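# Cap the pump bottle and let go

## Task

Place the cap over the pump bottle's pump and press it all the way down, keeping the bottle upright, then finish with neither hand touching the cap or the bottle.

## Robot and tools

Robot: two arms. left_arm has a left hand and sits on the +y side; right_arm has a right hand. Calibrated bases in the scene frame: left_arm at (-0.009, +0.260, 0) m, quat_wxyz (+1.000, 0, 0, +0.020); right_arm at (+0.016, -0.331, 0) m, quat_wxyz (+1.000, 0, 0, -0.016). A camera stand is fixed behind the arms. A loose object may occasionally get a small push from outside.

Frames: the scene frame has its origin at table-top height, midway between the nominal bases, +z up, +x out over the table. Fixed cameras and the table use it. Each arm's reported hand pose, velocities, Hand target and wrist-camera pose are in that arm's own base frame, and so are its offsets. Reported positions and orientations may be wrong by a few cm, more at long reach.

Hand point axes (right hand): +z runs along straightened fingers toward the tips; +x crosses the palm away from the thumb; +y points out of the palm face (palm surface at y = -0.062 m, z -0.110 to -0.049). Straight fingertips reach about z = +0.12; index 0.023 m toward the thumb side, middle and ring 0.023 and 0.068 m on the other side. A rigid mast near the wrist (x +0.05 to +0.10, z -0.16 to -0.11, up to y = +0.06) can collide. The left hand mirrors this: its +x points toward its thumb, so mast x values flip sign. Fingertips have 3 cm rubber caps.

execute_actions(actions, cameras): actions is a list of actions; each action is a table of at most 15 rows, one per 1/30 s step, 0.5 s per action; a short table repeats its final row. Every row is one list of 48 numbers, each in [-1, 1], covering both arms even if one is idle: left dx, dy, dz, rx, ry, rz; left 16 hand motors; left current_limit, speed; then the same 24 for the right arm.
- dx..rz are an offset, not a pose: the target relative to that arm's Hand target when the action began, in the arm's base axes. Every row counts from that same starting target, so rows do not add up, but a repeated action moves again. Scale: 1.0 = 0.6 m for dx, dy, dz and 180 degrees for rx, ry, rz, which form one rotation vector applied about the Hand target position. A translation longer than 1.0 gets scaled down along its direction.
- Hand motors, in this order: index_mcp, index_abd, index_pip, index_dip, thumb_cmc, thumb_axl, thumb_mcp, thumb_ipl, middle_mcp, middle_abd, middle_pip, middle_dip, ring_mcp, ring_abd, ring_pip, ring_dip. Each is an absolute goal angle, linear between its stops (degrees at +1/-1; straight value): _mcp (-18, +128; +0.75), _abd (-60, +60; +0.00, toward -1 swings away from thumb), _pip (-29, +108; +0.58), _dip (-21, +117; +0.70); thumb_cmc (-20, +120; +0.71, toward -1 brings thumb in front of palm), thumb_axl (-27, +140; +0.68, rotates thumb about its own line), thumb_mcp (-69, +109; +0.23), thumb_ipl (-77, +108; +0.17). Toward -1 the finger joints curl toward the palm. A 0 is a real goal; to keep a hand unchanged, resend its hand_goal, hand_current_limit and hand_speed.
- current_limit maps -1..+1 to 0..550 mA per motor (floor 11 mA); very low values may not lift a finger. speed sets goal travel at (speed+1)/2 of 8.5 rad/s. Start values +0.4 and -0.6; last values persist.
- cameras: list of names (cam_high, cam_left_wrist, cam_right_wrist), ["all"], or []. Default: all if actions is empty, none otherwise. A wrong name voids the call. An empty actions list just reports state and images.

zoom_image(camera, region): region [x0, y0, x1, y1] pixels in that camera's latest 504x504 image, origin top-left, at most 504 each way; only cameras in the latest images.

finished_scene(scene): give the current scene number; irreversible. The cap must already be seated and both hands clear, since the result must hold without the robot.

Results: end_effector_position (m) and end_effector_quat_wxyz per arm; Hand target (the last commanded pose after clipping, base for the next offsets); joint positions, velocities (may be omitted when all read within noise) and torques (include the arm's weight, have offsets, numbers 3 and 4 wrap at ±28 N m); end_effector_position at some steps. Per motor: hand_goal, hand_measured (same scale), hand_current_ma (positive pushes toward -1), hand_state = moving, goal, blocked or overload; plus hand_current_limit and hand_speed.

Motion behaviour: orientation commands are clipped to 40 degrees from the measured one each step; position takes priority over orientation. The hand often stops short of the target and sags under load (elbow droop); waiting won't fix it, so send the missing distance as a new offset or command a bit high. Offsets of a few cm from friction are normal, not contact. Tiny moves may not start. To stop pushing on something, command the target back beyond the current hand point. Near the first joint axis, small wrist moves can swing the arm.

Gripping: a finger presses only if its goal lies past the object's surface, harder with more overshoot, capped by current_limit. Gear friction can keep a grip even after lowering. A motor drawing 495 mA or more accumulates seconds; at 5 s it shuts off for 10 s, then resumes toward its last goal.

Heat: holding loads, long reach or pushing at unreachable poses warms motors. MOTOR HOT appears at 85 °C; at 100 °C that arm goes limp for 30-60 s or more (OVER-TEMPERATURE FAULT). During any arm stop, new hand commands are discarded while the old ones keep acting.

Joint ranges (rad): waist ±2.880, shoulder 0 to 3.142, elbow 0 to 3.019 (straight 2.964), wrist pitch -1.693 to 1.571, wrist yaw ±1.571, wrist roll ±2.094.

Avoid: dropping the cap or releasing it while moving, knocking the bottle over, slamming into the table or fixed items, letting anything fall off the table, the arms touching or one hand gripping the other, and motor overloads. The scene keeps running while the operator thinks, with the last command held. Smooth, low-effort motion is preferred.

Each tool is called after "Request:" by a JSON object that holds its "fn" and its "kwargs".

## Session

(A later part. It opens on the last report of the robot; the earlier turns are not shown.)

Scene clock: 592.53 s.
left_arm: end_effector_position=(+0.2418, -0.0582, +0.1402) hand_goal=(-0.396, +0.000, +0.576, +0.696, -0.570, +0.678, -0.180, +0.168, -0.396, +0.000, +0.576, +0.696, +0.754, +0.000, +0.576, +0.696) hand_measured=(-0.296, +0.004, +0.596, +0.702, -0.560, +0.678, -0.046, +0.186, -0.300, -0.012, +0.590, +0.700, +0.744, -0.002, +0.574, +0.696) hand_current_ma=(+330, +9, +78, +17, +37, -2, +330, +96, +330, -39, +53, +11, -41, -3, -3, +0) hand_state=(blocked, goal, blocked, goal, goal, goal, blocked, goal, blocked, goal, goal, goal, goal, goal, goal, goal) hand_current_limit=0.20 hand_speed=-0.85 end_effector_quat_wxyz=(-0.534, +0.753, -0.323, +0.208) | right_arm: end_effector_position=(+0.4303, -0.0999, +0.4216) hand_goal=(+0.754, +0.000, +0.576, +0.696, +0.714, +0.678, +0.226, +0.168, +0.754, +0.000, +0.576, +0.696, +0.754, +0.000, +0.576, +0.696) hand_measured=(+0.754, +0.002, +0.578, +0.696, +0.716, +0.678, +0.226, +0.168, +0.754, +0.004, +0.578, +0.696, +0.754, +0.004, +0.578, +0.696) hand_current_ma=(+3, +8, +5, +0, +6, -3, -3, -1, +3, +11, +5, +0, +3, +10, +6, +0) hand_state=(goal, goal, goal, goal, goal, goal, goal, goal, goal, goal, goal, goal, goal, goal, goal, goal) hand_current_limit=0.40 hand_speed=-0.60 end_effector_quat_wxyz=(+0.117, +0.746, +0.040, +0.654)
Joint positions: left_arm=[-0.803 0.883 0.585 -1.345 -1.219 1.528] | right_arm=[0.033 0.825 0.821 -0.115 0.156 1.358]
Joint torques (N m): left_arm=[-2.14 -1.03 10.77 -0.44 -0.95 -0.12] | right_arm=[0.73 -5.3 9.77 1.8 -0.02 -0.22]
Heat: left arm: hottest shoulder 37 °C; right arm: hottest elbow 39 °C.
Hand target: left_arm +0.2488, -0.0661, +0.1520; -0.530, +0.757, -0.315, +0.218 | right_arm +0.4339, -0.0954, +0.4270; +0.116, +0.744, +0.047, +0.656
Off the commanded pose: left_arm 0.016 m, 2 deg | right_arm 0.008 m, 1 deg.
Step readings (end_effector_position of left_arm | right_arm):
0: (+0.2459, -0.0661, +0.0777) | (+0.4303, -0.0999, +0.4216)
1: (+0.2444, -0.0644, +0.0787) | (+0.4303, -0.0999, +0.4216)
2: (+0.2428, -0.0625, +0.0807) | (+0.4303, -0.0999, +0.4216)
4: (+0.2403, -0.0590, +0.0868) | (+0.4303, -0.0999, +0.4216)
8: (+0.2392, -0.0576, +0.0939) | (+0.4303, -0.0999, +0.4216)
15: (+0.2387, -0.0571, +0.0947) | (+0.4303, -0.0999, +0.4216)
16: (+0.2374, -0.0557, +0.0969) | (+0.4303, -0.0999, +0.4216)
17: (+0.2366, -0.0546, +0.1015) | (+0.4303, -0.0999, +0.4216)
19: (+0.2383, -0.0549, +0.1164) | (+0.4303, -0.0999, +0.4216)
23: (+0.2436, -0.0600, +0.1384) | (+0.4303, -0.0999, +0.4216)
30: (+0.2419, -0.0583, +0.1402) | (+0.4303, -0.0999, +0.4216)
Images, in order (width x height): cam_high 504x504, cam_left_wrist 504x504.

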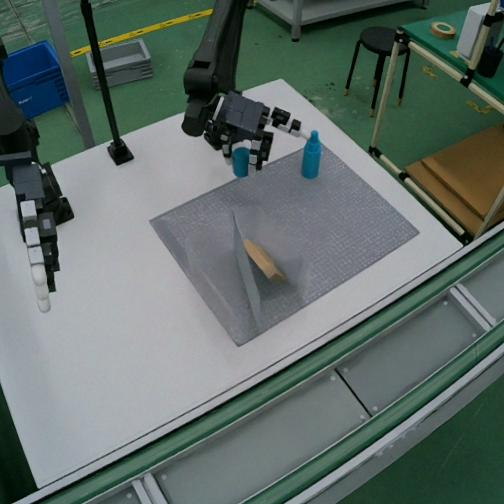

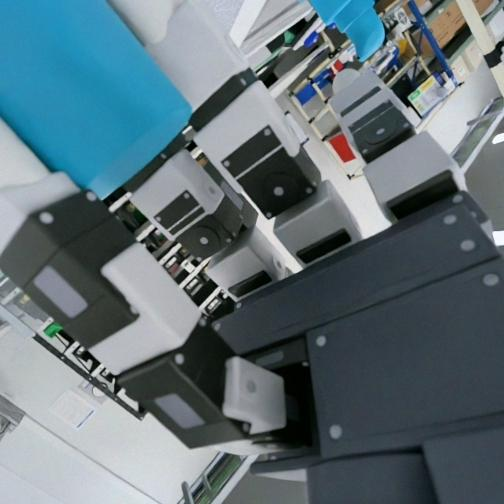

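Request:
{"fn": "execute_actions", "kwargs": {"actions": [[[0,0,0.123,0,0,0,-0.397,0,0.576,0.696,-0.571,0.678,-0.18,0.168,-0.397,0,0.576,0.696,0.754,0,0.576,0.696,0.2,-0.85,0,0,0,0,0,0,0.754,0,0.576,0.696,0.714,0.678,0.226,0.168,0.754,0,0.576,0.696,0.754,0,0.576,0.696,0.4,-0.6]],[[0,0,0.123,0,0,0,-0.397,0,0.576,0.696,-0.571,0.678,-0.18,0.168,-0.397,0,0.576,0.696,0.754,0,0.576,0.696,0.2,-0.85,0,0,0,0,0,0,0.754,0,0.576,0.696,0.714,0.678,0.226,0.168,0.754,0,0.576,0.696,0.754,0,0.576,0.696,0.4,-0.6]],[[0.0107,0.0763,0,0,0,0.05,-0.397,0,0.576,0.696,-0.571,0.678,-0.18,0.168,-0.397,0,0.576,0.696,0.754,0,0.576,0.696,0.2,-0.85,0,0,0,0,0,0,0.754,0,0.576,0.696,0.714,0.678,0.226,0.168,0.754,0,0.576,0.696,0.754,0,0.576,0.696,0.4,-0.6]],[[0.0107,0.0763,0,0,0,0.05,-0.397,0,0.576,0.696,-0.571,0.678,-0.18,0.168,-0.397,0,0.576,0.696,0.754,0,0.576,0.696,0.2,-0.85,0,0,0,0,0,0,0.754,0,0.576,0.696,0.714,0.678,0.226,0.168,0.754,0,0.576,0.696,0.754,0,0.576,0.696,0.4,-0.6]],[[0.0107,0.0763,0,0,0,0.05,-0.397,0,0.576,0.696,-0.571,0.678,-0.18,0.168,-0.397,0,0.576,0.696,0.754,0,0.576,0.696,0.2,-0.85,0,0,0,0,0,0,0.754,0,0.576,0.696,0.714,0.678,0.226,0.168,0.754,0,0.576,0.696,0.754,0,0.576,0.696,0.4,-0.6]]], "cameras": ["cam_high","cam_left_wrist"]}}

Request:
{"fn": "zoom_image", "kwargs": {"camera": "cam_high", "region": [200, 60, 340, 200]}}

Scene clock: 617.00 s.
left_arm: end_effector_position=(+0.2635, +0.0739, +0.2913) hand_goal=(-0.396, +0.000, +0.576, +0.696, -0.570, +0.678, -0.180, +0.168, -0.396, +0.000, +0.576, +0.696, +0.754, +0.000, +0.576, +0.696) hand_measured=(-0.306, +0.006, +0.600, +0.702, -0.554, +0.678, -0.046, +0.190, -0.312, -0.016, +0.594, +0.700, +0.740, +0.000, +0.574, +0.696) hand_current_ma=(+330, +17, +94, +21, +58, -1, +330, +123, +330, -53, +65, +13, -53, +0, -6, +0) hand_state=(blocked, goal, blocked, goal, goal, goal, blocked, blocked, blocked, goal, goal, goal, goal, goal, goal, goal) hand_current_limit=0.20 hand_speed=-0.85 end_effector_quat_wxyz=(-0.569, +0.809, -0.132, +0.076) | right_arm: end_effector_position=(+0.4303, -0.0999, +0.4216) hand_goal=(+0.754, +0.000, +0.576, +0.696, +0.714, +0.678, +0.226, +0.168, +0.754, +0.000, +0.576, +0.696, +0.754, +0.000, +0.576, +0.696) hand_measured=(+0.754, +0.002, +0.578, +0.696, +0.716, +0.678, +0.226, +0.168, +0.754, +0.004, +0.578, +0.696, +0.754, +0.004, +0.578, +0.696) hand_current_ma=(+3, +8, +5, +0, +6, -3, -3, -1, +3, +11, +5, +0, +3, +10, +6, +0) hand_state=(goal, goal, goal, goal, goal, goal, goal, goal, goal, goal, goal, goal, goal, goal, goal, goal) hand_current_limit=0.40 hand_speed=-0.60 end_effector_quat_wxyz=(+0.117, +0.746, +0.040, +0.654)
Joint positions: left_arm=[-0.229 0.838 0.96 -1.516 -1.216 1.788] | right_arm=[0.033 0.825 0.821 -0.115 0.156 1.358]
Joint torques (N m): left_arm=[-2.37 -2.2 10.21 0.77 -0.82 0.11] | right_arm=[0.79 -5.3 9.76 1.78 -0.03 -0.22]
Heat: left arm: hottest shoulder 36 °C; right arm: hottest elbow 40 °C.
Hand target: left_arm +0.2681, +0.0713, +0.2996; -0.566, +0.809, -0.130, +0.088 | right_arm +0.4339, -0.0954, +0.4270; +0.116, +0.744, +0.047, +0.656
Off the commanded pose: left_arm 0.010 m, 1 deg | right_arm 0.008 m, 1 deg.
Step readings (end_effector_position of left_arm | right_arm):
0: (+0.2418, -0.0582, +0.1402) | (+0.4303, -0.0999, +0.4216)
1: (+0.2403, -0.0565, +0.1439) | (+0.4303, -0.0999, +0.4216)
2: (+0.2388, -0.0550, +0.1511) | (+0.4303, -0.0999, +0.4216)
4: (+0.2412, -0.0558, +0.1759) | (+0.4303, -0.0999, +0.4216)
8: (+0.2474, -0.0612, +0.2149) | (+0.4303, -0.0999, +0.4216)
15: (+0.2453, -0.0589, +0.2170) | (+0.4303, -0.0999, +0.4216)
16: (+0.2434, -0.0577, +0.2208) | (+0.4303, -0.0999, +0.4216)
17: (+0.2418, -0.0568, +0.2280) | (+0.4303, -0.0999, +0.4216)
19: (+0.2435, -0.0585, +0.2533) | (+0.4303, -0.0999, +0.4216)
23: (+0.2500, -0.0652, +0.2888) | (+0.4303, -0.0999, +0.4216)
30: (+0.2487, -0.0642, +0.2908) | (+0.4303, -0.0999, +0.4216)
31: (+0.2489, -0.0612, +0.2905) | (+0.4303, -0.0999, +0.4216)
32: (+0.2500, -0.0540, +0.2902) | (+0.4303, -0.0999, +0.4216)
34: (+0.2533, -0.0334, +0.2908) | (+0.4303, -0.0999, +0.4216)
38: (+0.2548, -0.0178, +0.2917) | (+0.4303, -0.0999, +0.4216)
45: (+0.2548, -0.0178, +0.2917) | (+0.4303, -0.0999, +0.4216)
46: (+0.2550, -0.0147, +0.2915) | (+0.4303, -0.0999, +0.4216)
47: (+0.2554, -0.0068, +0.2916) | (+0.4303, -0.0999, +0.4216)
49: (+0.2558, +0.0141, +0.2919) | (+0.4303, -0.0999, +0.4216)
53: (+0.2578, +0.0292, +0.2922) | (+0.4303, -0.0999, +0.4216)
60: (+0.2592, +0.0281, +0.2920) | (+0.4303, -0.0999, +0.4216)
61: (+0.2594, +0.0311, +0.2918) | (+0.4303, -0.0999, +0.4216)
62: (+0.2602, +0.0386, +0.2918) | (+0.4303, -0.0999, +0.4216)
64: (+0.2604, +0.0596, +0.2916) | (+0.4303, -0.0999, +0.4216)
68: (+0.2624, +0.0751, +0.2920) | (+0.4303, -0.0999, +0.4216)
75: (+0.2642, +0.0737, +0.2915) | (+0.4303, -0.0999, +0.4216)
Images, in order (width x height): cam_high 504x504, cam_left_wrist 504x504.

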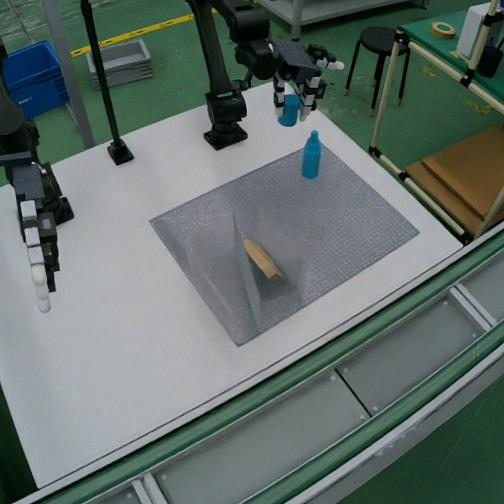

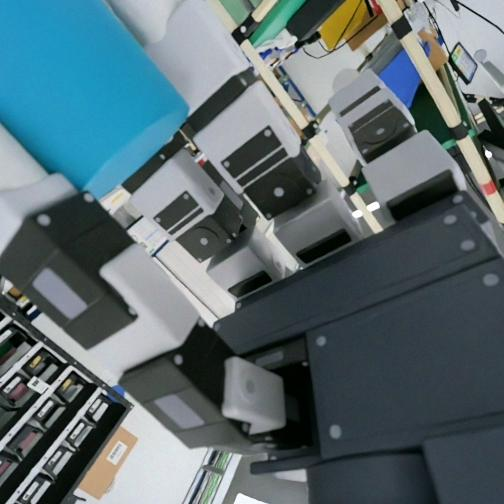

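Scaled by 3.600 from the camera's 504x504 image, which has a finer 720x720 frame.

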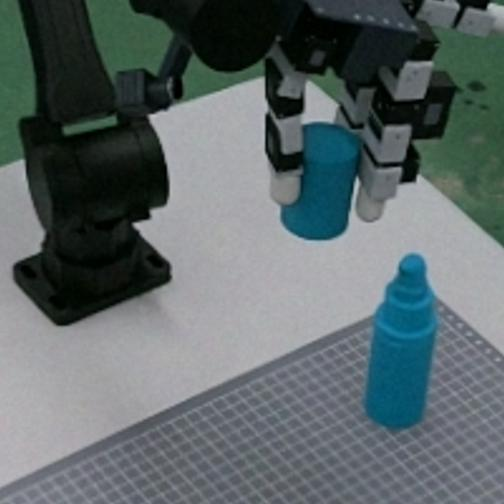

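Request:
{"fn": "execute_actions", "kwargs": {"actions": [[[0.0107,0.0718,0,0.0195,0,0.05,-0.397,0,0.576,0.696,-0.571,0.678,-0.18,0.168,-0.397,0,0.576,0.696,0.754,0,0.576,0.696,0.2,-0.85,0,0,0,0,0,0,0.754,0,0.576,0.696,0.714,0.678,0.226,0.168,0.754,0,0.576,0.696,0.754,0,0.576,0.696,0.4,-0.6]],[[0.0107,0.0718,0,0.0195,0,0.05,-0.397,0,0.576,0.696,-0.571,0.678,-0.18,0.168,-0.397,0,0.576,0.696,0.754,0,0.576,0.696,0.2,-0.85,0,0,0,0,0,0,0.754,0,0.576,0.696,0.714,0.678,0.226,0.168,0.754,0,0.576,0.696,0.754,0,0.576,0.696,0.4,-0.6]]], "cameras": ["cam_high","cam_left_wrist"]}}

Request:
{"fn": "zoom_image", "kwargs": {"camera": "cam_high", "region": [240, 60, 380, 200]}}

Scene clock: 654.23 s.
left_arm: end_effector_position=(+0.2692, +0.1582, +0.2784) hand_goal=(-0.396, +0.000, +0.576, +0.696, -0.570, +0.678, -0.180, +0.168, -0.396, +0.000, +0.576, +0.696, +0.754, +0.000, +0.576, +0.696) hand_measured=(-0.310, +0.006, +0.600, +0.702, -0.554, +0.678, -0.042, +0.192, -0.316, -0.016, +0.594, +0.700, +0.740, +0.000, +0.574, +0.696) hand_current_ma=(+330, +19, +96, +21, +59, -1, +330, +129, +330, -55, +67, +14, -55, +1, -9, +0) hand_state=(blocked, goal, blocked, goal, goal, goal, blocked, blocked, blocked, goal, goal, goal, goal, goal, goal, goal) hand_current_limit=0.20 hand_speed=-0.85 end_effector_quat_wxyz=(-0.620, +0.783, -0.028, -0.037) | right_arm: end_effector_position=(+0.4303, -0.0999, +0.4216) hand_goal=(+0.754, +0.000, +0.576, +0.696, +0.714, +0.678, +0.226, +0.168, +0.754, +0.000, +0.576, +0.696, +0.754, +0.000, +0.576, +0.696) hand_measured=(+0.754, +0.002, +0.578, +0.696, +0.716, +0.678, +0.226, +0.168, +0.754, +0.004, +0.578, +0.696, +0.754, +0.004, +0.578, +0.696) hand_current_ma=(+3, +8, +5, +0, +6, -3, -3, -1, +3, +11, +5, +0, +3, +10, +6, +0) hand_state=(goal, goal, goal, goal, goal, goal, goal, goal, goal, goal, goal, goal, goal, goal, goal, goal) hand_current_limit=0.40 hand_speed=-0.60 end_effector_quat_wxyz=(+0.117, +0.746, +0.040, +0.654)
Joint positions: left_arm=[0.035 0.996 0.973 -1.5 -1.34 1.715] | right_arm=[0.033 0.825 0.821 -0.115 0.156 1.358]
Joint torques (N m): left_arm=[-2.26 -4.31 12.37 0.2 -1 -0.09] | right_arm=[0.79 -5.3 9.78 1.78 -0.03 -0.22]
Heat: left arm: hottest shoulder 36 °C; right arm: hottest elbow 40 °C.
Hand target: left_arm +0.2809, +0.1574, +0.2997; -0.621, +0.783, -0.007, -0.010 | right_arm +0.4339, -0.0954, +0.4270; +0.116, +0.744, +0.047, +0.656
Off the commanded pose: left_arm 0.024 m, 4 deg | right_arm 0.008 m, 1 deg.
Step readings (end_effector_position of left_arm | right_arm):
0: (+0.2635, +0.0739, +0.2913) | (+0.4303, -0.0999, +0.4216)
1: (+0.2640, +0.0789, +0.2931) | (+0.4303, -0.0999, +0.4216)
2: (+0.2641, +0.0876, +0.2946) | (+0.4303, -0.0999, +0.4216)
4: (+0.2630, +0.1052, +0.2928) | (+0.4303, -0.0999, +0.4216)
8: (+0.2658, +0.1161, +0.2863) | (+0.4303, -0.0999, +0.4216)
15: (+0.2674, +0.1160, +0.2860) | (+0.4303, -0.0999, +0.4216)
16: (+0.2673, +0.1212, +0.2879) | (+0.4303, -0.0999, +0.4216)
17: (+0.2670, +0.1295, +0.2902) | (+0.4303, -0.0999, +0.4216)
19: (+0.2663, +0.1466, +0.2888) | (+0.4303, -0.0999, +0.4216)
23: (+0.2678, +0.1581, +0.2789) | (+0.4303, -0.0999, +0.4216)
30: (+0.2691, +0.1582, +0.2784) | (+0.4303, -0.0999, +0.4216)
Images, in order (width x height): cam_high 504x504, cam_left_wrist 504x504.

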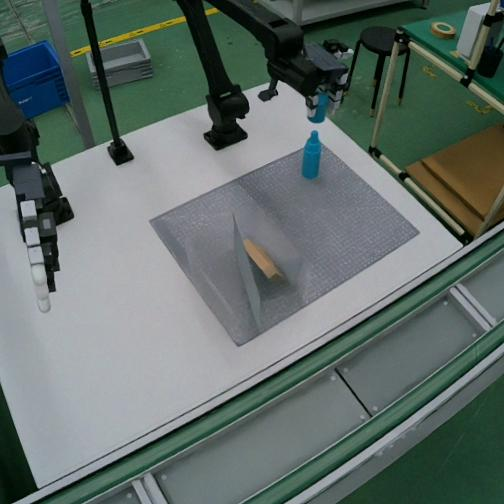

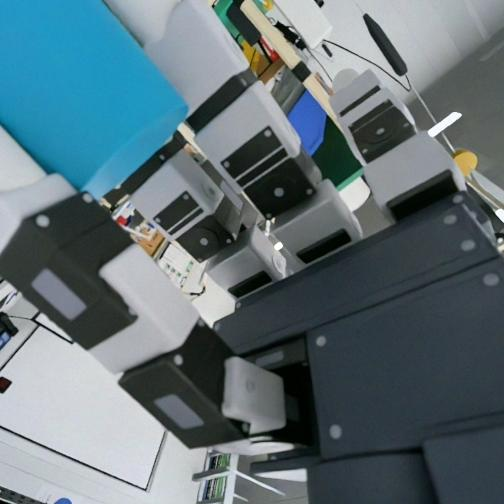

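Scaled by 3.600 from the camera's 504x504 image, which has a finer 720x720 frame.

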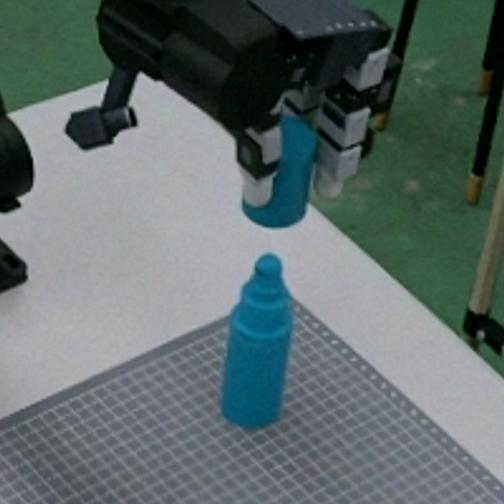

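Request:
{"fn": "execute_actions", "kwargs": {"actions": [[[0,0,0,0,0,0,-0.397,0,0.576,0.696,-0.571,0.678,-0.18,0.168,-0.397,0,0.576,0.696,0.754,0,0.576,0.696,0.2,-0.85,-0.0137,0.1463,-0.0223,0,0,0.125,0.754,0,0.576,0.696,0.714,0.678,0.226,0.168,0.754,0,0.576,0.696,0.754,0,0.576,0.696,0.4,-0.6]],[[0,0,0,0,0,0,-0.397,0,0.576,0.696,-0.571,0.678,-0.18,0.168,-0.397,0,0.576,0.696,0.754,0,0.576,0.696,0.2,-0.85,-0.0137,0.1463,-0.0223,0,0,0.125,0.754,0,0.576,0.696,0.714,0.678,0.226,0.168,0.754,0,0.576,0.696,0.754,0,0.576,0.696,0.4,-0.6]],[[0,0,0,0,0,0,-0.397,0,0.576,0.696,-0.571,0.678,-0.18,0.168,-0.397,0,0.576,0.696,0.754,0,0.576,0.696,0.2,-0.85,-0.0137,0.1463,-0.0223,0,0,0.125,0.754,0,0.576,0.696,0.714,0.678,0.226,0.168,0.754,0,0.576,0.696,0.754,0,0.576,0.696,0.4,-0.6]],[[0,0,0,0,0,0,-0.397,0,0.576,0.696,-0.571,0.678,-0.18,0.168,-0.397,0,0.576,0.696,0.754,0,0.576,0.696,0.2,-0.85,-0.0137,0.1463,-0.0223,0,0,0.125,0.754,0,0.576,0.696,0.714,0.678,0.226,0.168,0.754,0,0.576,0.696,0.754,0,0.576,0.696,0.4,-0.6]]], "cameras": ["cam_high","cam_right_wrist"]}}

Scene clock: 740.57 s.
left_arm: end_effector_position=(+0.2693, +0.1582, +0.2784) hand_goal=(-0.396, +0.000, +0.576, +0.696, -0.570, +0.678, -0.180, +0.168, -0.396, +0.000, +0.576, +0.696, +0.754, +0.000, +0.576, +0.696) hand_measured=(-0.310, +0.006, +0.600, +0.702, -0.554, +0.678, -0.042, +0.192, -0.316, -0.016, +0.594, +0.700, +0.740, +0.000, +0.574, +0.696) hand_current_ma=(+330, +19, +96, +21, +59, -1, +330, +129, +330, -55, +67, +14, -55, +1, -9, +0) hand_state=(blocked, goal, blocked, goal, goal, goal, blocked, blocked, blocked, goal, goal, goal, goal, goal, goal, goal) hand_current_limit=0.20 hand_speed=-0.85 end_effector_quat_wxyz=(-0.620, +0.783, -0.028, -0.037) | right_arm: end_effector_position=(+0.3948, +0.2537, +0.3359) hand_goal=(+0.754, +0.000, +0.576, +0.696, +0.714, +0.678, +0.226, +0.168, +0.754, +0.000, +0.576, +0.696, +0.754, +0.000, +0.576, +0.696) hand_measured=(+0.758, +0.006, +0.576, +0.696, +0.714, +0.678, +0.226, +0.168, +0.758, +0.006, +0.576, +0.696, +0.756, +0.006, +0.576, +0.696) hand_current_ma=(+12, +17, -1, -1, +2, -3, +2, -1, +12, +21, +0, -1, +10, +19, +0, -1) hand_state=(goal, goal, goal, goal, goal, goal, goal, goal, goal, goal, goal, goal, goal, goal, goal, goal) hand_current_limit=0.40 hand_speed=-0.60 end_effector_quat_wxyz=(-0.395, +0.515, +0.551, +0.524)
Joint positions: left_arm=[0.035 0.996 0.973 -1.5 -1.34 1.714] | right_arm=[0.313 0.967 0.731 -0.096 -1.131 1.097]
Joint torques (N m): left_arm=[-2.37 -4.66 12.33 0.1 -0.99 -0.11] | right_arm=[-0.03 -7.71 12.14 1.2 -0.45 -0.18]
Heat: left arm: hottest shoulder 36 °C; right arm: hottest elbow 40 °C.
Hand target: left_arm +0.2809, +0.1574, +0.2997; -0.621, +0.783, -0.007, -0.010 | right_arm +0.4010, +0.2557, +0.3737; -0.382, +0.493, +0.560, +0.546
Off the commanded pose: left_arm 0.024 m, 4 deg | right_arm 0.038 m, 4 deg.
Step readings (end_effector_position of left_arm | right_arm):
0: (+0.2693, +0.1582, +0.2784) | (+0.4303, -0.0999, +0.4216)
1: (+0.2693, +0.1582, +0.2784) | (+0.4377, -0.0819, +0.4175)
2: (+0.2693, +0.1582, +0.2784) | (+0.4418, -0.0613, +0.4140)
4: (+0.2693, +0.1582, +0.2784) | (+0.4354, -0.0211, +0.4044)
8: (+0.2693, +0.1582, +0.2784) | (+0.4251, -0.0041, +0.4048)
15: (+0.2693, +0.1582, +0.2784) | (+0.4246, -0.0054, +0.4058)
16: (+0.2693, +0.1582, +0.2784) | (+0.4266, +0.0151, +0.4031)
17: (+0.2693, +0.1582, +0.2784) | (+0.4259, +0.0377, +0.4005)
19: (+0.2693, +0.1582, +0.2784) | (+0.4185, +0.0726, +0.3945)
23: (+0.2693, +0.1582, +0.2784) | (+0.4164, +0.0819, +0.3927)
30: (+0.2693, +0.1582, +0.2784) | (+0.4166, +0.0815, +0.3934)
31: (+0.2693, +0.1582, +0.2784) | (+0.4118, +0.1025, +0.3928)
32: (+0.2693, +0.1582, +0.2784) | (+0.4054, +0.1243, +0.3923)
34: (+0.2693, +0.1582, +0.2784) | (+0.3966, +0.1565, +0.3891)
38: (+0.2693, +0.1582, +0.2784) | (+0.4043, +0.1678, +0.3752)
45: (+0.2693, +0.1582, +0.2784) | (+0.4079, +0.1683, +0.3709)
46: (+0.2693, +0.1582, +0.2784) | (+0.3980, +0.1860, +0.3712)
47: (+0.2693, +0.1582, +0.2784) | (+0.3879, +0.2047, +0.3696)
49: (+0.2693, +0.1582, +0.2784) | (+0.3781, +0.2362, +0.3638)
53: (+0.2693, +0.1582, +0.2784) | (+0.3927, +0.2532, +0.3341)
60: (+0.2693, +0.1582, +0.2784) | (+0.3950, +0.2536, +0.3335)
Images, in order (width x height): cam_high 504x504, cam_right_wrist 504x504.

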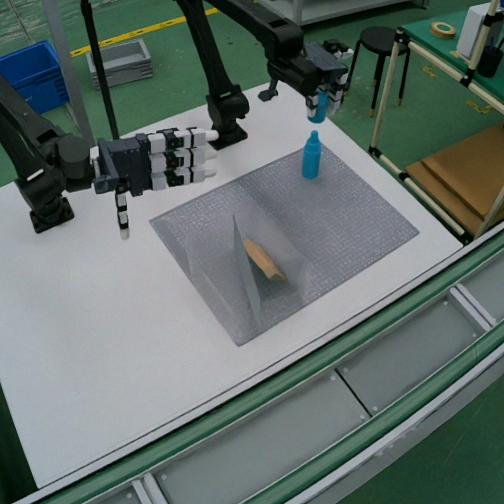

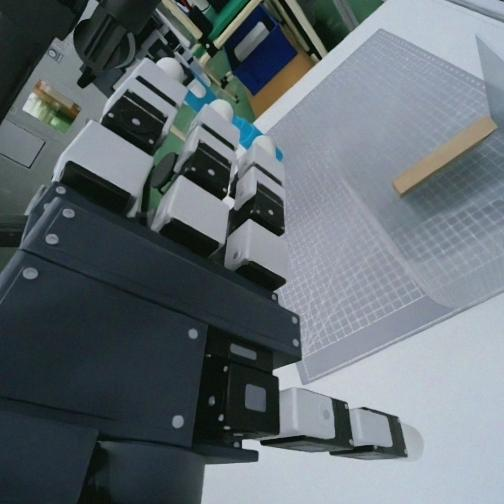

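Request:
{"fn": "execute_actions", "kwargs": {"actions": [[[0,0,0,0,0,0,-0.397,0,0.576,0.696,-0.571,0.678,-0.18,0.168,-0.397,0,0.576,0.696,0.754,0,0.576,0.696,0.2,-0.85,0.0,0.03,0.05,0.14,0,0,0.98,0,0.576,0.696,0.714,0.678,0.226,0.168,0.98,0,0.576,0.696,0.98,0,0.576,0.696,0.4,-0.6]],[[0,0,0,0,0,0,-0.397,0,0.576,0.696,-0.571,0.678,-0.18,0.168,-0.397,0,0.576,0.696,0.754,0,0.576,0.696,0.2,-0.85,0,0,0,0,0,0,0.98,0,0.576,0.696,0.714,0.678,0.226,0.168,0.98,0,0.576,0.696,0.98,0,0.576,0.696,0.4,-0.6]]], "cameras": ["cam_high","cam_right_wrist"]}}

Request:
{"fn": "zoom_image", "kwargs": {"camera": "cam_right_wrist", "region": [200, 20, 400, 220]}}

Scene clock: 754.30 s.
left_arm: end_effector_position=(+0.2693, +0.1582, +0.2784) hand_goal=(-0.396, +0.000, +0.576, +0.696, -0.570, +0.678, -0.180, +0.168, -0.396, +0.000, +0.576, +0.696, +0.754, +0.000, +0.576, +0.696) hand_measured=(-0.310, +0.006, +0.600, +0.702, -0.554, +0.678, -0.042, +0.192, -0.316, -0.016, +0.594, +0.700, +0.740, +0.000, +0.574, +0.696) hand_current_ma=(+330, +19, +96, +21, +59, -1, +330, +129, +330, -55, +67, +14, -55, +1, -9, +0) hand_state=(blocked, goal, blocked, goal, goal, goal, blocked, blocked, blocked, goal, goal, goal, goal, goal, goal, goal) hand_current_limit=0.20 hand_speed=-0.85 end_effector_quat_wxyz=(-0.620, +0.783, -0.028, -0.037) | right_arm: end_effector_position=(+0.4013, +0.2724, +0.4017) hand_goal=(+0.980, +0.000, +0.576, +0.696, +0.714, +0.678, +0.226, +0.168, +0.980, +0.000, +0.576, +0.696, +0.980, +0.000, +0.576, +0.696) hand_measured=(+0.982, +0.006, +0.576, +0.696, +0.716, +0.678, +0.226, +0.168, +0.982, +0.008, +0.576, +0.696, +0.982, +0.008, +0.576, +0.696) hand_current_ma=(+5, +23, -1, -1, +8, -3, +3, +0, +6, +29, +0, -1, +6, +26, +0, -1) hand_state=(goal, goal, goal, goal, goal, goal, goal, goal, goal, goal, goal, goal, goal, goal, goal, goal) hand_current_limit=0.40 hand_speed=-0.60 end_effector_quat_wxyz=(-0.478, +0.402, +0.427, +0.654)
Joint positions: left_arm=[0.035 0.996 0.973 -1.5 -1.34 1.714] | right_arm=[0.382 1.135 0.614 1.117 -0.981 1.899]
Joint torques (N m): left_arm=[-2.43 -4.42 12.41 0.21 -0.99 -0.11] | right_arm=[0.15 -7.47 7.31 1.58 0.55 0.02]
Heat: left arm: hottest shoulder 36 °C; right arm: hottest elbow 42 °C.
Hand target: left_arm +0.2809, +0.1574, +0.2997; -0.621, +0.783, -0.007, -0.010 | right_arm +0.4011, +0.2736, +0.4035; -0.480, +0.398, +0.427, +0.655
Off the commanded pose: left_arm 0.024 m, 4 deg | right_arm 0.002 m, 0 deg.
Step readings (end_effector_position of left_arm | right_arm):
0: (+0.2693, +0.1582, +0.2784) | (+0.3948, +0.2537, +0.3360)
1: (+0.2693, +0.1582, +0.2784) | (+0.3912, +0.2585, +0.3458)
2: (+0.2693, +0.1582, +0.2784) | (+0.3895, +0.2633, +0.3583)
4: (+0.2693, +0.1582, +0.2784) | (+0.3950, +0.2658, +0.3865)
8: (+0.2693, +0.1582, +0.2784) | (+0.4024, +0.2591, +0.4275)
15: (+0.2693, +0.1582, +0.2784) | (+0.4003, +0.2684, +0.4081)
16: (+0.2693, +0.1582, +0.2784) | (+0.4018, +0.2694, +0.4045)
17: (+0.2693, +0.1582, +0.2784) | (+0.4031, +0.2704, +0.4017)
19: (+0.2693, +0.1582, +0.2784) | (+0.4042, +0.2716, +0.3992)
23: (+0.2693, +0.1582, +0.2784) | (+0.4024, +0.2719, +0.4015)
30: (+0.2693, +0.1582, +0.2784) | (+0.4014, +0.2722, +0.4021)
Images, in order (width x height): cam_high 504x504, cam_right_wrist 504x504.

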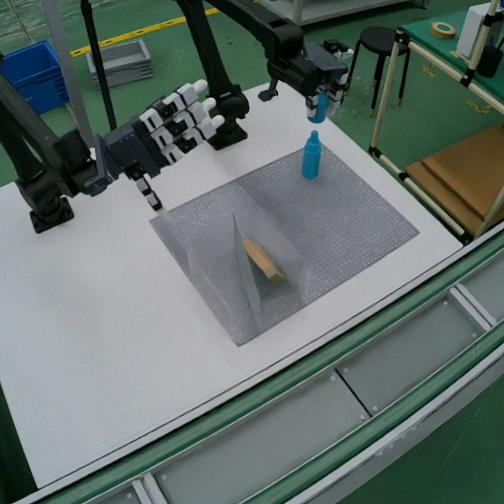

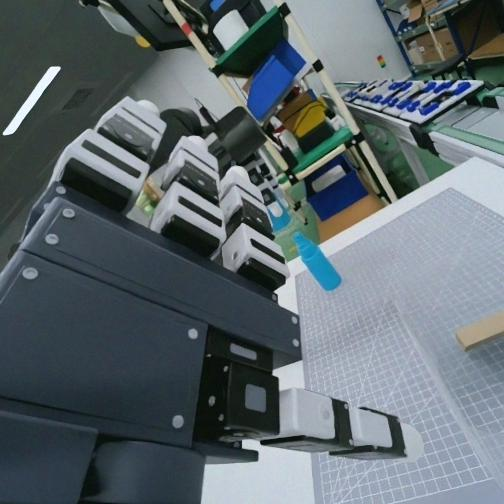

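Scaled by 2.520 from the camera's 504x504 image, which has a finer 720x720 frame.

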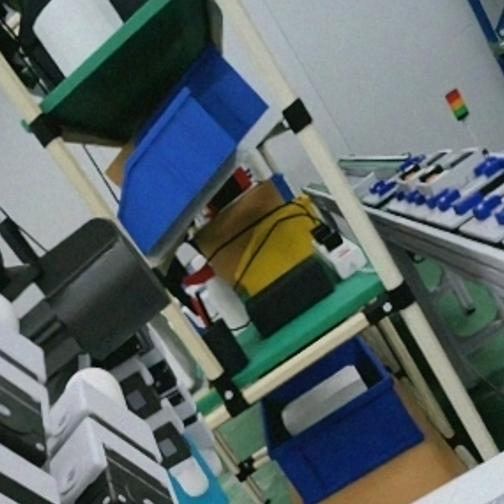

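Request:
{"fn": "zoom_image", "kwargs": {"camera": "cam_right_wrist", "region": [230, 180, 350, 300]}}

Scaled by 4.200 from the camera's 504x504 image, which has a finer 720x720 frame.

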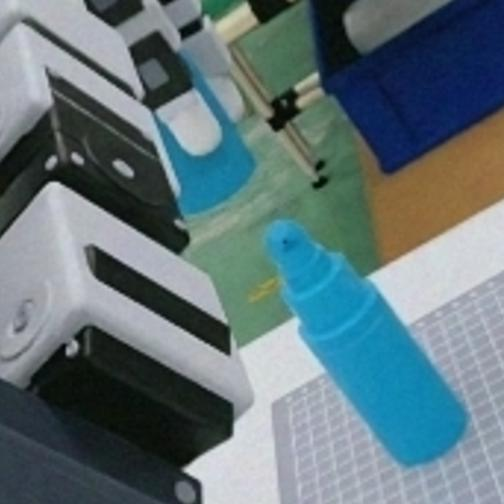

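Request:
{"fn": "execute_actions", "kwargs": {"actions": [[[0.02,-0.03,0.015,0,-0.03,0,-0.397,0,0.576,0.696,-0.571,0.678,-0.18,0.168,-0.397,0,0.576,0.696,0.754,0,0.576,0.696,0.2,-0.85,0,0,0,0,0,0,0.98,0,0.576,0.696,0.714,0.678,0.226,0.168,0.98,0,0.576,0.696,0.98,0,0.576,0.696,0.4,-0.6]],[[0,0,0,0,0,0,-0.397,0,0.576,0.696,-0.571,0.678,-0.18,0.168,-0.397,0,0.576,0.696,0.754,0,0.576,0.696,0.2,-0.85,0.02,0,0,0,0,0,0.98,0,0.576,0.696,0.714,0.678,0.226,0.168,0.98,0,0.576,0.696,0.98,0,0.576,0.696,0.4,-0.6]]], "cameras": ["cam_high","cam_right_wrist"]}}

Request:
{"fn": "zoom_image", "kwargs": {"camera": "cam_right_wrist", "region": [230, 180, 350, 300]}}

Request:
{"fn": "zoom_image", "kwargs": {"camera": "cam_high", "region": [260, 80, 360, 180]}}

Scene clock: 806.57 s.
left_arm: end_effector_position=(+0.2800, +0.1419, +0.2891) hand_goal=(-0.396, +0.000, +0.576, +0.696, -0.570, +0.678, -0.180, +0.168, -0.396, +0.000, +0.576, +0.696, +0.754, +0.000, +0.576, +0.696) hand_measured=(-0.310, +0.006, +0.600, +0.702, -0.554, +0.678, -0.042, +0.192, -0.316, -0.016, +0.594, +0.700, +0.740, +0.000, +0.574, +0.696) hand_current_ma=(+330, +19, +96, +21, +59, -1, +330, +129, +330, -55, +67, +14, -54, +1, -9, +0) hand_state=(blocked, goal, blocked, goal, goal, goal, blocked, blocked, blocked, goal, goal, goal, goal, goal, goal, goal) hand_current_limit=0.20 hand_speed=-0.85 end_effector_quat_wxyz=(-0.620, +0.784, +0.010, +0.008) | right_arm: end_effector_position=(+0.4072, +0.2767, +0.3882) hand_goal=(+0.980, +0.000, +0.576, +0.696, +0.714, +0.678, +0.226, +0.168, +0.980, +0.000, +0.576, +0.696, +0.980, +0.000, +0.576, +0.696) hand_measured=(+0.982, +0.006, +0.576, +0.696, +0.716, +0.678, +0.226, +0.168, +0.982, +0.008, +0.576, +0.696, +0.982, +0.008, +0.576, +0.696) hand_current_ma=(+5, +23, -1, -1, +8, -3, +3, +0, +6, +29, +0, -1, +6, +26, +0, -1) hand_state=(goal, goal, goal, goal, goal, goal, goal, goal, goal, goal, goal, goal, goal, goal, goal, goal) hand_current_limit=0.40 hand_speed=-0.60 end_effector_quat_wxyz=(-0.485, +0.409, +0.426, +0.645)
Joint positions: left_arm=[-0.028 1.022 1.011 -1.68 -1.336 1.421] | right_arm=[0.382 1.172 0.614 1.141 -0.99 1.914]
Joint torques (N m): left_arm=[-2.96 -3.31 12.53 -0.55 -1.14 -0.17] | right_arm=[-0.73 -8 8.96 1.61 0.45 0.01]
Heat: left arm: hottest shoulder 36 °C; right arm: hottest elbow 38 °C.
Hand target: left_arm +0.2929, +0.1394, +0.3086; -0.621, +0.783, +0.023, +0.027 | right_arm +0.4131, +0.2737, +0.4035; -0.480, +0.398, +0.427, +0.655
Off the commanded pose: left_arm 0.023 m, 3 deg | right_arm 0.017 m, 2 deg.
Step readings (end_effector_position of left_arm | right_arm):
0: (+0.2693, +0.1582, +0.2784) | (+0.4013, +0.2724, +0.4017)
1: (+0.2704, +0.1566, +0.2787) | (+0.4013, +0.2724, +0.4017)
2: (+0.2715, +0.1539, +0.2791) | (+0.4013, +0.2724, +0.4017)
4: (+0.2749, +0.1467, +0.2820) | (+0.4013, +0.2724, +0.4016)
8: (+0.2778, +0.1406, +0.2893) | (+0.4013, +0.2724, +0.4016)
15: (+0.2787, +0.1414, +0.2901) | (+0.4013, +0.2724, +0.4016)
16: (+0.2789, +0.1415, +0.2896) | (+0.4011, +0.2729, +0.4011)
17: (+0.2791, +0.1415, +0.2891) | (+0.4010, +0.2735, +0.4006)
19: (+0.2795, +0.1416, +0.2886) | (+0.4031, +0.2748, +0.3965)
23: (+0.2796, +0.1418, +0.2889) | (+0.4071, +0.2766, +0.3886)
30: (+0.2799, +0.1419, +0.2891) | (+0.4072, +0.2767, +0.3882)
Images, in order (width x height): cam_high 504x504, cam_right_wrist 504x504.

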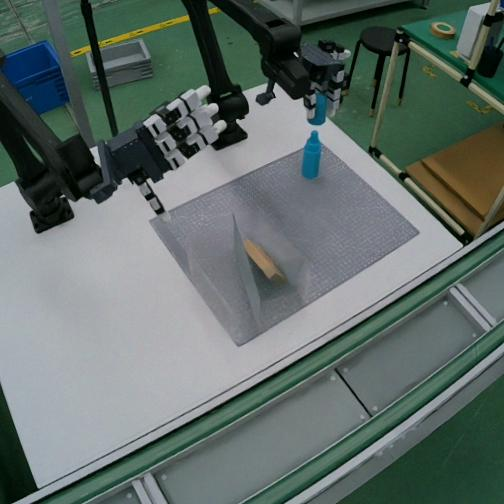

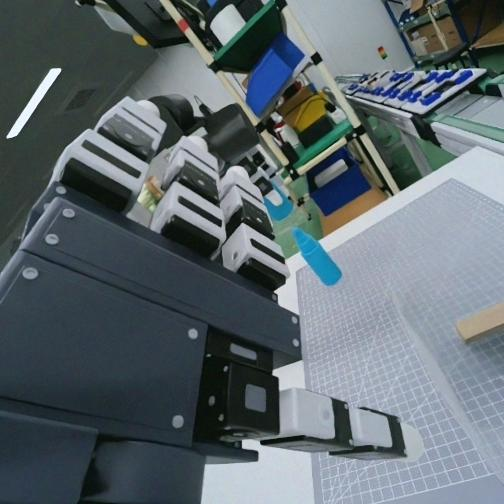

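Scaled by 4.200 from the camera's 504x504 image, which has a finer 720x720 frame.

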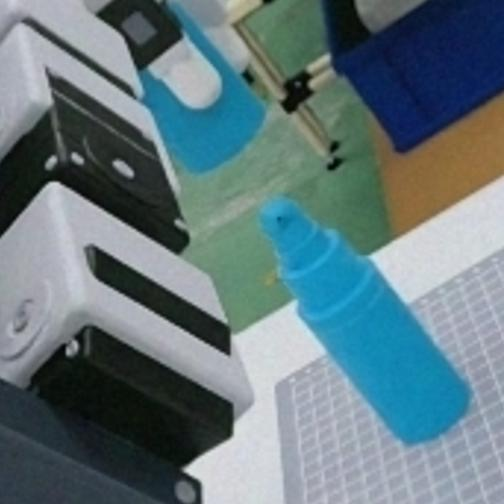

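Scaled by 5.040 from the camera's 504x504 image, which has a finer 720x720 frame.

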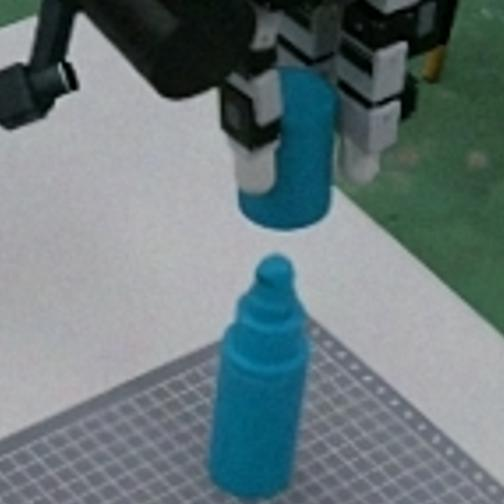

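Request:
{"fn": "execute_actions", "kwargs": {"actions": [[[0,0,-0.06,-0.016,0,0,-0.397,0,0.576,0.696,-0.571,0.678,-0.18,0.168,-0.397,0,0.576,0.696,0.754,0,0.576,0.696,0.2,-0.85,0,0,0,0,0,0,0.98,0,0.576,0.696,0.714,0.678,0.226,0.168,0.98,0,0.576,0.696,0.98,0,0.576,0.696,0.4,-0.6]],[[0,0,0,0,0,0,-0.397,0,0.576,0.696,-0.571,0.678,-0.18,0.168,-0.397,0,0.576,0.696,0.754,0,0.576,0.696,0.2,-0.85,0,0,0,0,0,0,0.98,0,0.576,0.696,0.714,0.678,0.226,0.168,0.98,0,0.576,0.696,0.98,0,0.576,0.696,0.4,-0.6]]], "cameras": ["cam_high","cam_right_wrist"]}}

Request:
{"fn": "zoom_image", "kwargs": {"camera": "cam_right_wrist", "region": [230, 180, 350, 300]}}

Request:
{"fn": "zoom_image", "kwargs": {"camera": "cam_high", "region": [260, 80, 360, 180]}}

Scene clock: 841.40 s.
left_arm: end_effector_position=(+0.2948, +0.1364, +0.2735) hand_goal=(-0.396, +0.000, +0.576, +0.696, -0.570, +0.678, -0.180, +0.168, -0.396, +0.000, +0.576, +0.696, +0.754, +0.000, +0.576, +0.696) hand_measured=(-0.310, +0.006, +0.600, +0.702, -0.554, +0.678, -0.042, +0.192, -0.316, -0.018, +0.594, +0.700, +0.744, +0.000, +0.574, +0.696) hand_current_ma=(+330, +19, +97, +21, +58, -1, +330, +129, +330, -57, +68, +14, -42, +1, -8, +0) hand_state=(blocked, goal, blocked, goal, goal, goal, blocked, blocked, blocked, goal, goal, goal, goal, goal, goal, goal) hand_current_limit=0.20 hand_speed=-0.85 end_effector_quat_wxyz=(-0.602, +0.798, +0.020, +0.028) | right_arm: end_effector_position=(+0.4072, +0.2767, +0.3882) hand_goal=(+0.980, +0.000, +0.576, +0.696, +0.714, +0.678, +0.226, +0.168, +0.980, +0.000, +0.576, +0.696, +0.980, +0.000, +0.576, +0.696) hand_measured=(+0.982, +0.006, +0.576, +0.696, +0.716, +0.678, +0.226, +0.168, +0.982, +0.008, +0.576, +0.696, +0.982, +0.008, +0.576, +0.696) hand_current_ma=(+5, +23, -1, -1, +8, -3, +3, +0, +6, +29, +0, -1, +6, +26, +0, -1) hand_state=(goal, goal, goal, goal, goal, goal, goal, goal, goal, goal, goal, goal, goal, goal, goal, goal) hand_current_limit=0.40 hand_speed=-0.60 end_effector_quat_wxyz=(-0.485, +0.409, +0.426, +0.644)
Joint positions: left_arm=[-0.025 1.022 0.985 -1.545 -1.294 1.487] | right_arm=[0.382 1.172 0.614 1.141 -0.99 1.914]
Joint torques (N m): left_arm=[-1.14 -4.66 8.21 0.47 -0.92 0.07] | right_arm=[-0.73 -8 8.92 1.59 0.45 0]
Heat: left arm: hottest shoulder 36 °C; right arm: hottest elbow 39 °C.
Hand target: left_arm +0.2929, +0.1394, +0.2726; -0.601, +0.798, +0.023, +0.026 | right_arm +0.4131, +0.2737, +0.4034; -0.480, +0.398, +0.427, +0.655
Off the commanded pose: left_arm 0.004 m, 0 deg | right_arm 0.017 m, 2 deg.
Step readings (end_effector_position of left_arm | right_arm):
0: (+0.2800, +0.1419, +0.2891) | (+0.4072, +0.2767, +0.3882)
1: (+0.2818, +0.1405, +0.2870) | (+0.4072, +0.2767, +0.3882)
2: (+0.2860, +0.1385, +0.2837) | (+0.4072, +0.2767, +0.3882)
4: (+0.2914, +0.1370, +0.2785) | (+0.4072, +0.2767, +0.3882)
8: (+0.2946, +0.1363, +0.2739) | (+0.4072, +0.2767, +0.3882)
15: (+0.2951, +0.1364, +0.2737) | (+0.4072, +0.2767, +0.3882)
16: (+0.2950, +0.1365, +0.2737) | (+0.4072, +0.2767, +0.3882)
17: (+0.2950, +0.1365, +0.2736) | (+0.4072, +0.2767, +0.3882)
19: (+0.2950, +0.1365, +0.2736) | (+0.4072, +0.2767, +0.3882)
23: (+0.2949, +0.1364, +0.2736) | (+0.4072, +0.2767, +0.3882)
30: (+0.2948, +0.1364, +0.2735) | (+0.4072, +0.2767, +0.3882)
Images, in order (width x height): cam_high 504x504, cam_right_wrist 504x504.

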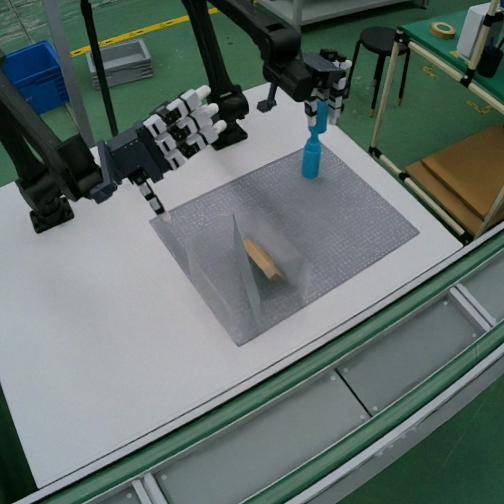

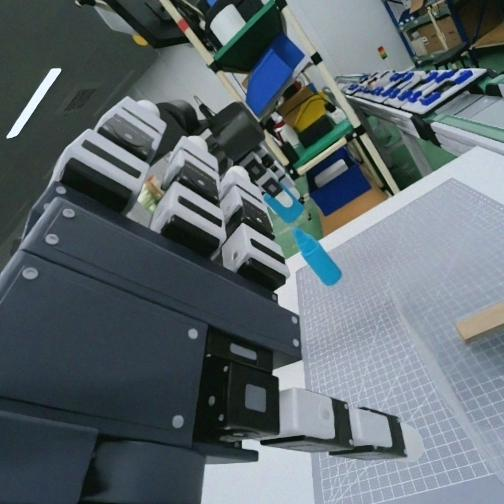

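Scaled by 4.200 from the camera's 504x504 image, which has a finer 720x720 frame.

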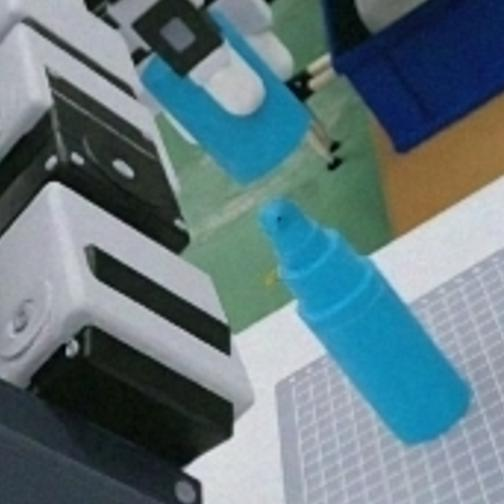

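Scaled by 5.040 from the camera's 504x504 image, which has a finer 720x720 frame.

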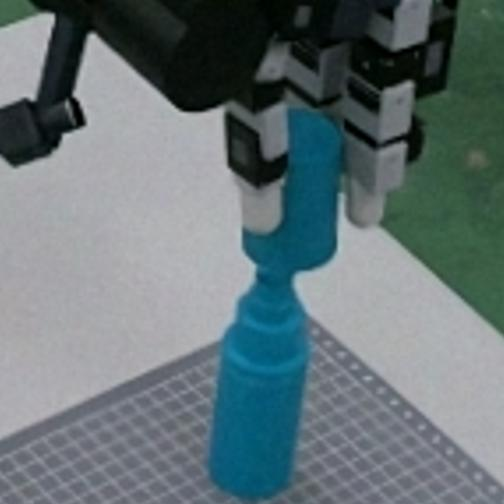

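Request:
{"fn": "execute_actions", "kwargs": {"actions": [[[-0.029,0.005,0,-0.006,0,0,-0.397,0,0.576,0.696,-0.571,0.678,-0.18,0.168,-0.397,0,0.576,0.696,0.754,0,0.576,0.696,0.2,-0.85,0,0,0,0,0,0,0.98,0,0.576,0.696,0.714,0.678,0.226,0.168,0.98,0,0.576,0.696,0.98,0,0.576,0.696,0.4,-0.6]],[[0,0,0,0,0,0,-0.397,0,0.576,0.696,-0.571,0.678,-0.18,0.168,-0.397,0,0.576,0.696,0.754,0,0.576,0.696,0.2,-0.85,0,0,0,0,0,0,0.98,0,0.576,0.696,0.714,0.678,0.226,0.168,0.98,0,0.576,0.696,0.98,0,0.576,0.696,0.4,-0.6]]], "cameras": ["cam_high","cam_right_wrist"]}}

Request:
{"fn": "zoom_image", "kwargs": {"camera": "cam_right_wrist", "region": [230, 180, 350, 300]}}

Request:
{"fn": "zoom_image", "kwargs": {"camera": "cam_high", "region": [260, 80, 360, 180]}}

Scene clock: 864.50 s.
left_arm: end_effector_position=(+0.2754, +0.1404, +0.2744) hand_goal=(-0.396, +0.000, +0.576, +0.696, -0.570, +0.678, -0.180, +0.168, -0.396, +0.000, +0.576, +0.696, +0.754, +0.000, +0.576, +0.696) hand_measured=(-0.310, +0.006, +0.600, +0.702, -0.554, +0.678, -0.042, +0.192, -0.316, -0.018, +0.594, +0.700, +0.744, +0.000, +0.574, +0.696) hand_current_ma=(+330, +19, +97, +21, +58, -1, +330, +129, +330, -58, +68, +14, -42, +0, -8, +0) hand_state=(blocked, goal, blocked, goal, goal, goal, blocked, blocked, blocked, goal, goal, goal, goal, goal, goal, goal) hand_current_limit=0.20 hand_speed=-0.85 end_effector_quat_wxyz=(-0.594, +0.803, +0.023, +0.029) | right_arm: end_effector_position=(+0.4072, +0.2767, +0.3882) hand_goal=(+0.980, +0.000, +0.576, +0.696, +0.714, +0.678, +0.226, +0.168, +0.980, +0.000, +0.576, +0.696, +0.980, +0.000, +0.576, +0.696) hand_measured=(+0.982, +0.006, +0.576, +0.696, +0.716, +0.678, +0.226, +0.168, +0.982, +0.008, +0.576, +0.696, +0.982, +0.008, +0.576, +0.696) hand_current_ma=(+5, +23, -1, -1, +8, -3, +3, +0, +6, +29, +0, -1, +6, +26, +0, -1) hand_state=(goal, goal, goal, goal, goal, goal, goal, goal, goal, goal, goal, goal, goal, goal, goal, goal) hand_current_limit=0.40 hand_speed=-0.60 end_effector_quat_wxyz=(-0.485, +0.409, +0.426, +0.644)
Joint positions: left_arm=[-0.001 0.95 0.95 -1.508 -1.274 1.559] | right_arm=[0.382 1.172 0.614 1.141 -0.99 1.914]
Joint torques (N m): left_arm=[-1.14 -3.14 8.58 0.58 -0.9 0.07] | right_arm=[-0.73 -8 8.92 1.61 0.45 0]
Heat: left arm: hottest shoulder 36 °C; right arm: hottest elbow 39 °C.
Hand target: left_arm +0.2756, +0.1425, +0.2727; -0.594, +0.804, +0.024, +0.026 | right_arm +0.4131, +0.2737, +0.4034; -0.480, +0.398, +0.427, +0.655
Off the commanded pose: left_arm 0.003 m, 0 deg | right_arm 0.017 m, 2 deg.
Step readings (end_effector_position of left_arm | right_arm):
0: (+0.2948, +0.1364, +0.2735) | (+0.4072, +0.2767, +0.3882)
1: (+0.2937, +0.1362, +0.2724) | (+0.4072, +0.2767, +0.3882)
2: (+0.2911, +0.1362, +0.2703) | (+0.4072, +0.2767, +0.3882)
4: (+0.2844, +0.1378, +0.2690) | (+0.4072, +0.2767, +0.3882)
8: (+0.2759, +0.1405, +0.2736) | (+0.4072, +0.2767, +0.3882)
15: (+0.2756, +0.1405, +0.2746) | (+0.4072, +0.2767, +0.3882)
16: (+0.2756, +0.1405, +0.2745) | (+0.4072, +0.2767, +0.3882)
17: (+0.2755, +0.1405, +0.2745) | (+0.4072, +0.2767, +0.3882)
19: (+0.2755, +0.1404, +0.2745) | (+0.4072, +0.2767, +0.3882)
23: (+0.2755, +0.1404, +0.2745) | (+0.4072, +0.2767, +0.3882)
30: (+0.2754, +0.1404, +0.2744) | (+0.4072, +0.2767, +0.3882)
Images, in order (width x height): cam_high 504x504, cam_right_wrist 504x504.

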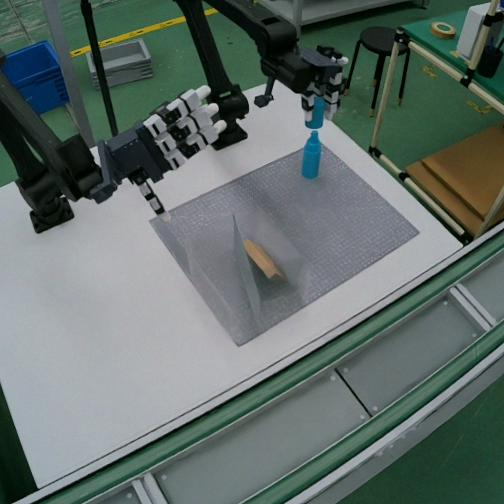

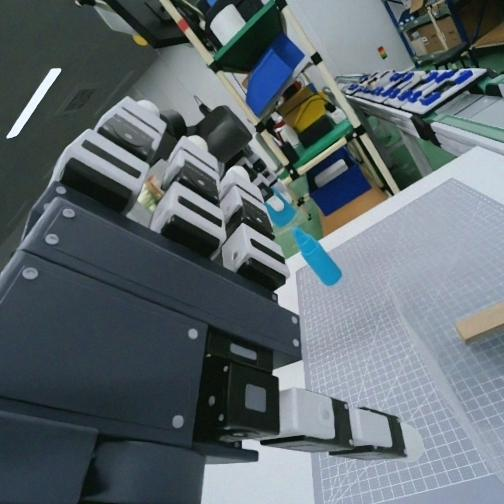

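Scaled by 4.200 from the camera's 504x504 image, which has a finer 720x720 frame.

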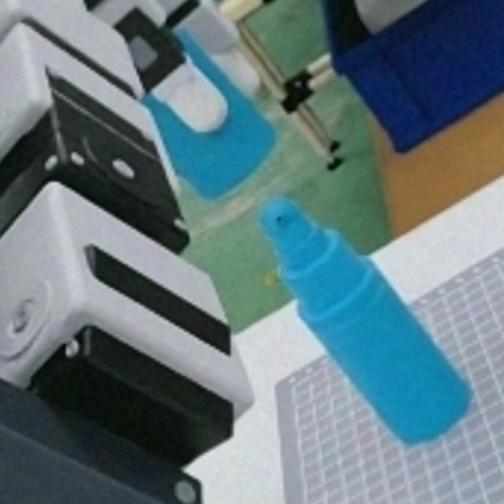

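Scaled by 5.040 from the camera's 504x504 image, which has a finer 720x720 frame.

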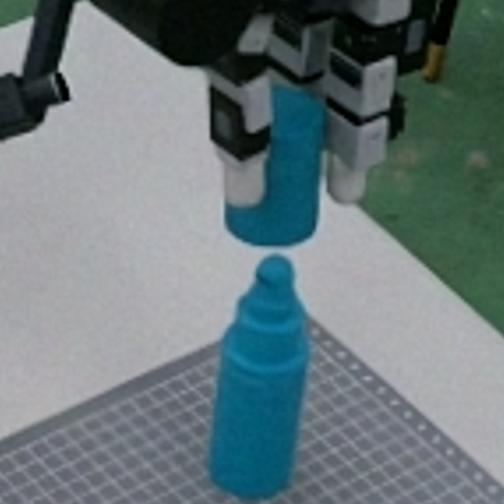

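Request:
{"fn": "zoom_image", "kwargs": {"camera": "cam_high", "region": [290, 90, 340, 140]}}

Request:
{"fn": "zoom_image", "kwargs": {"camera": "cam_high", "region": [290, 130, 340, 180]}}

Scaled by 10.080 from the camera's 504x504 image, which has a finer 720x720 frame.

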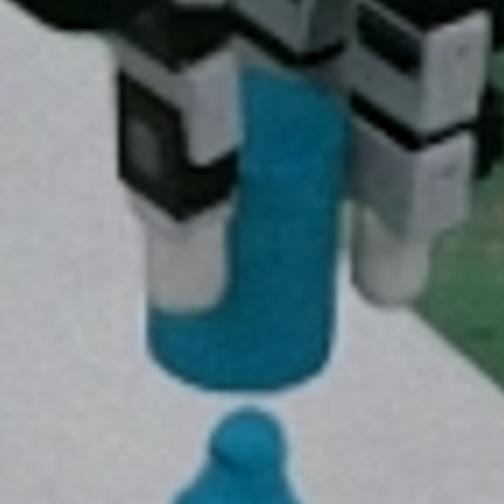

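Scaled by 10.080 from the camera's 504x504 image, which has a finer 720x720 frame.

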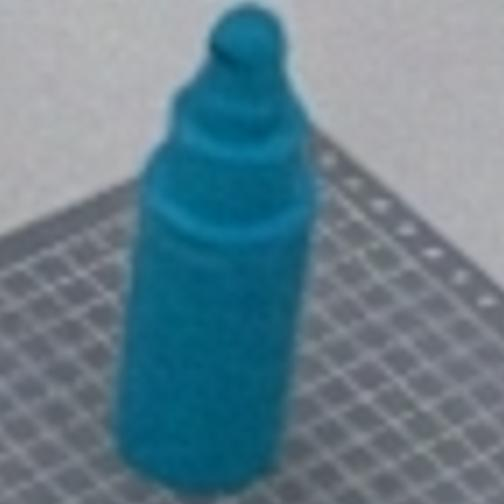

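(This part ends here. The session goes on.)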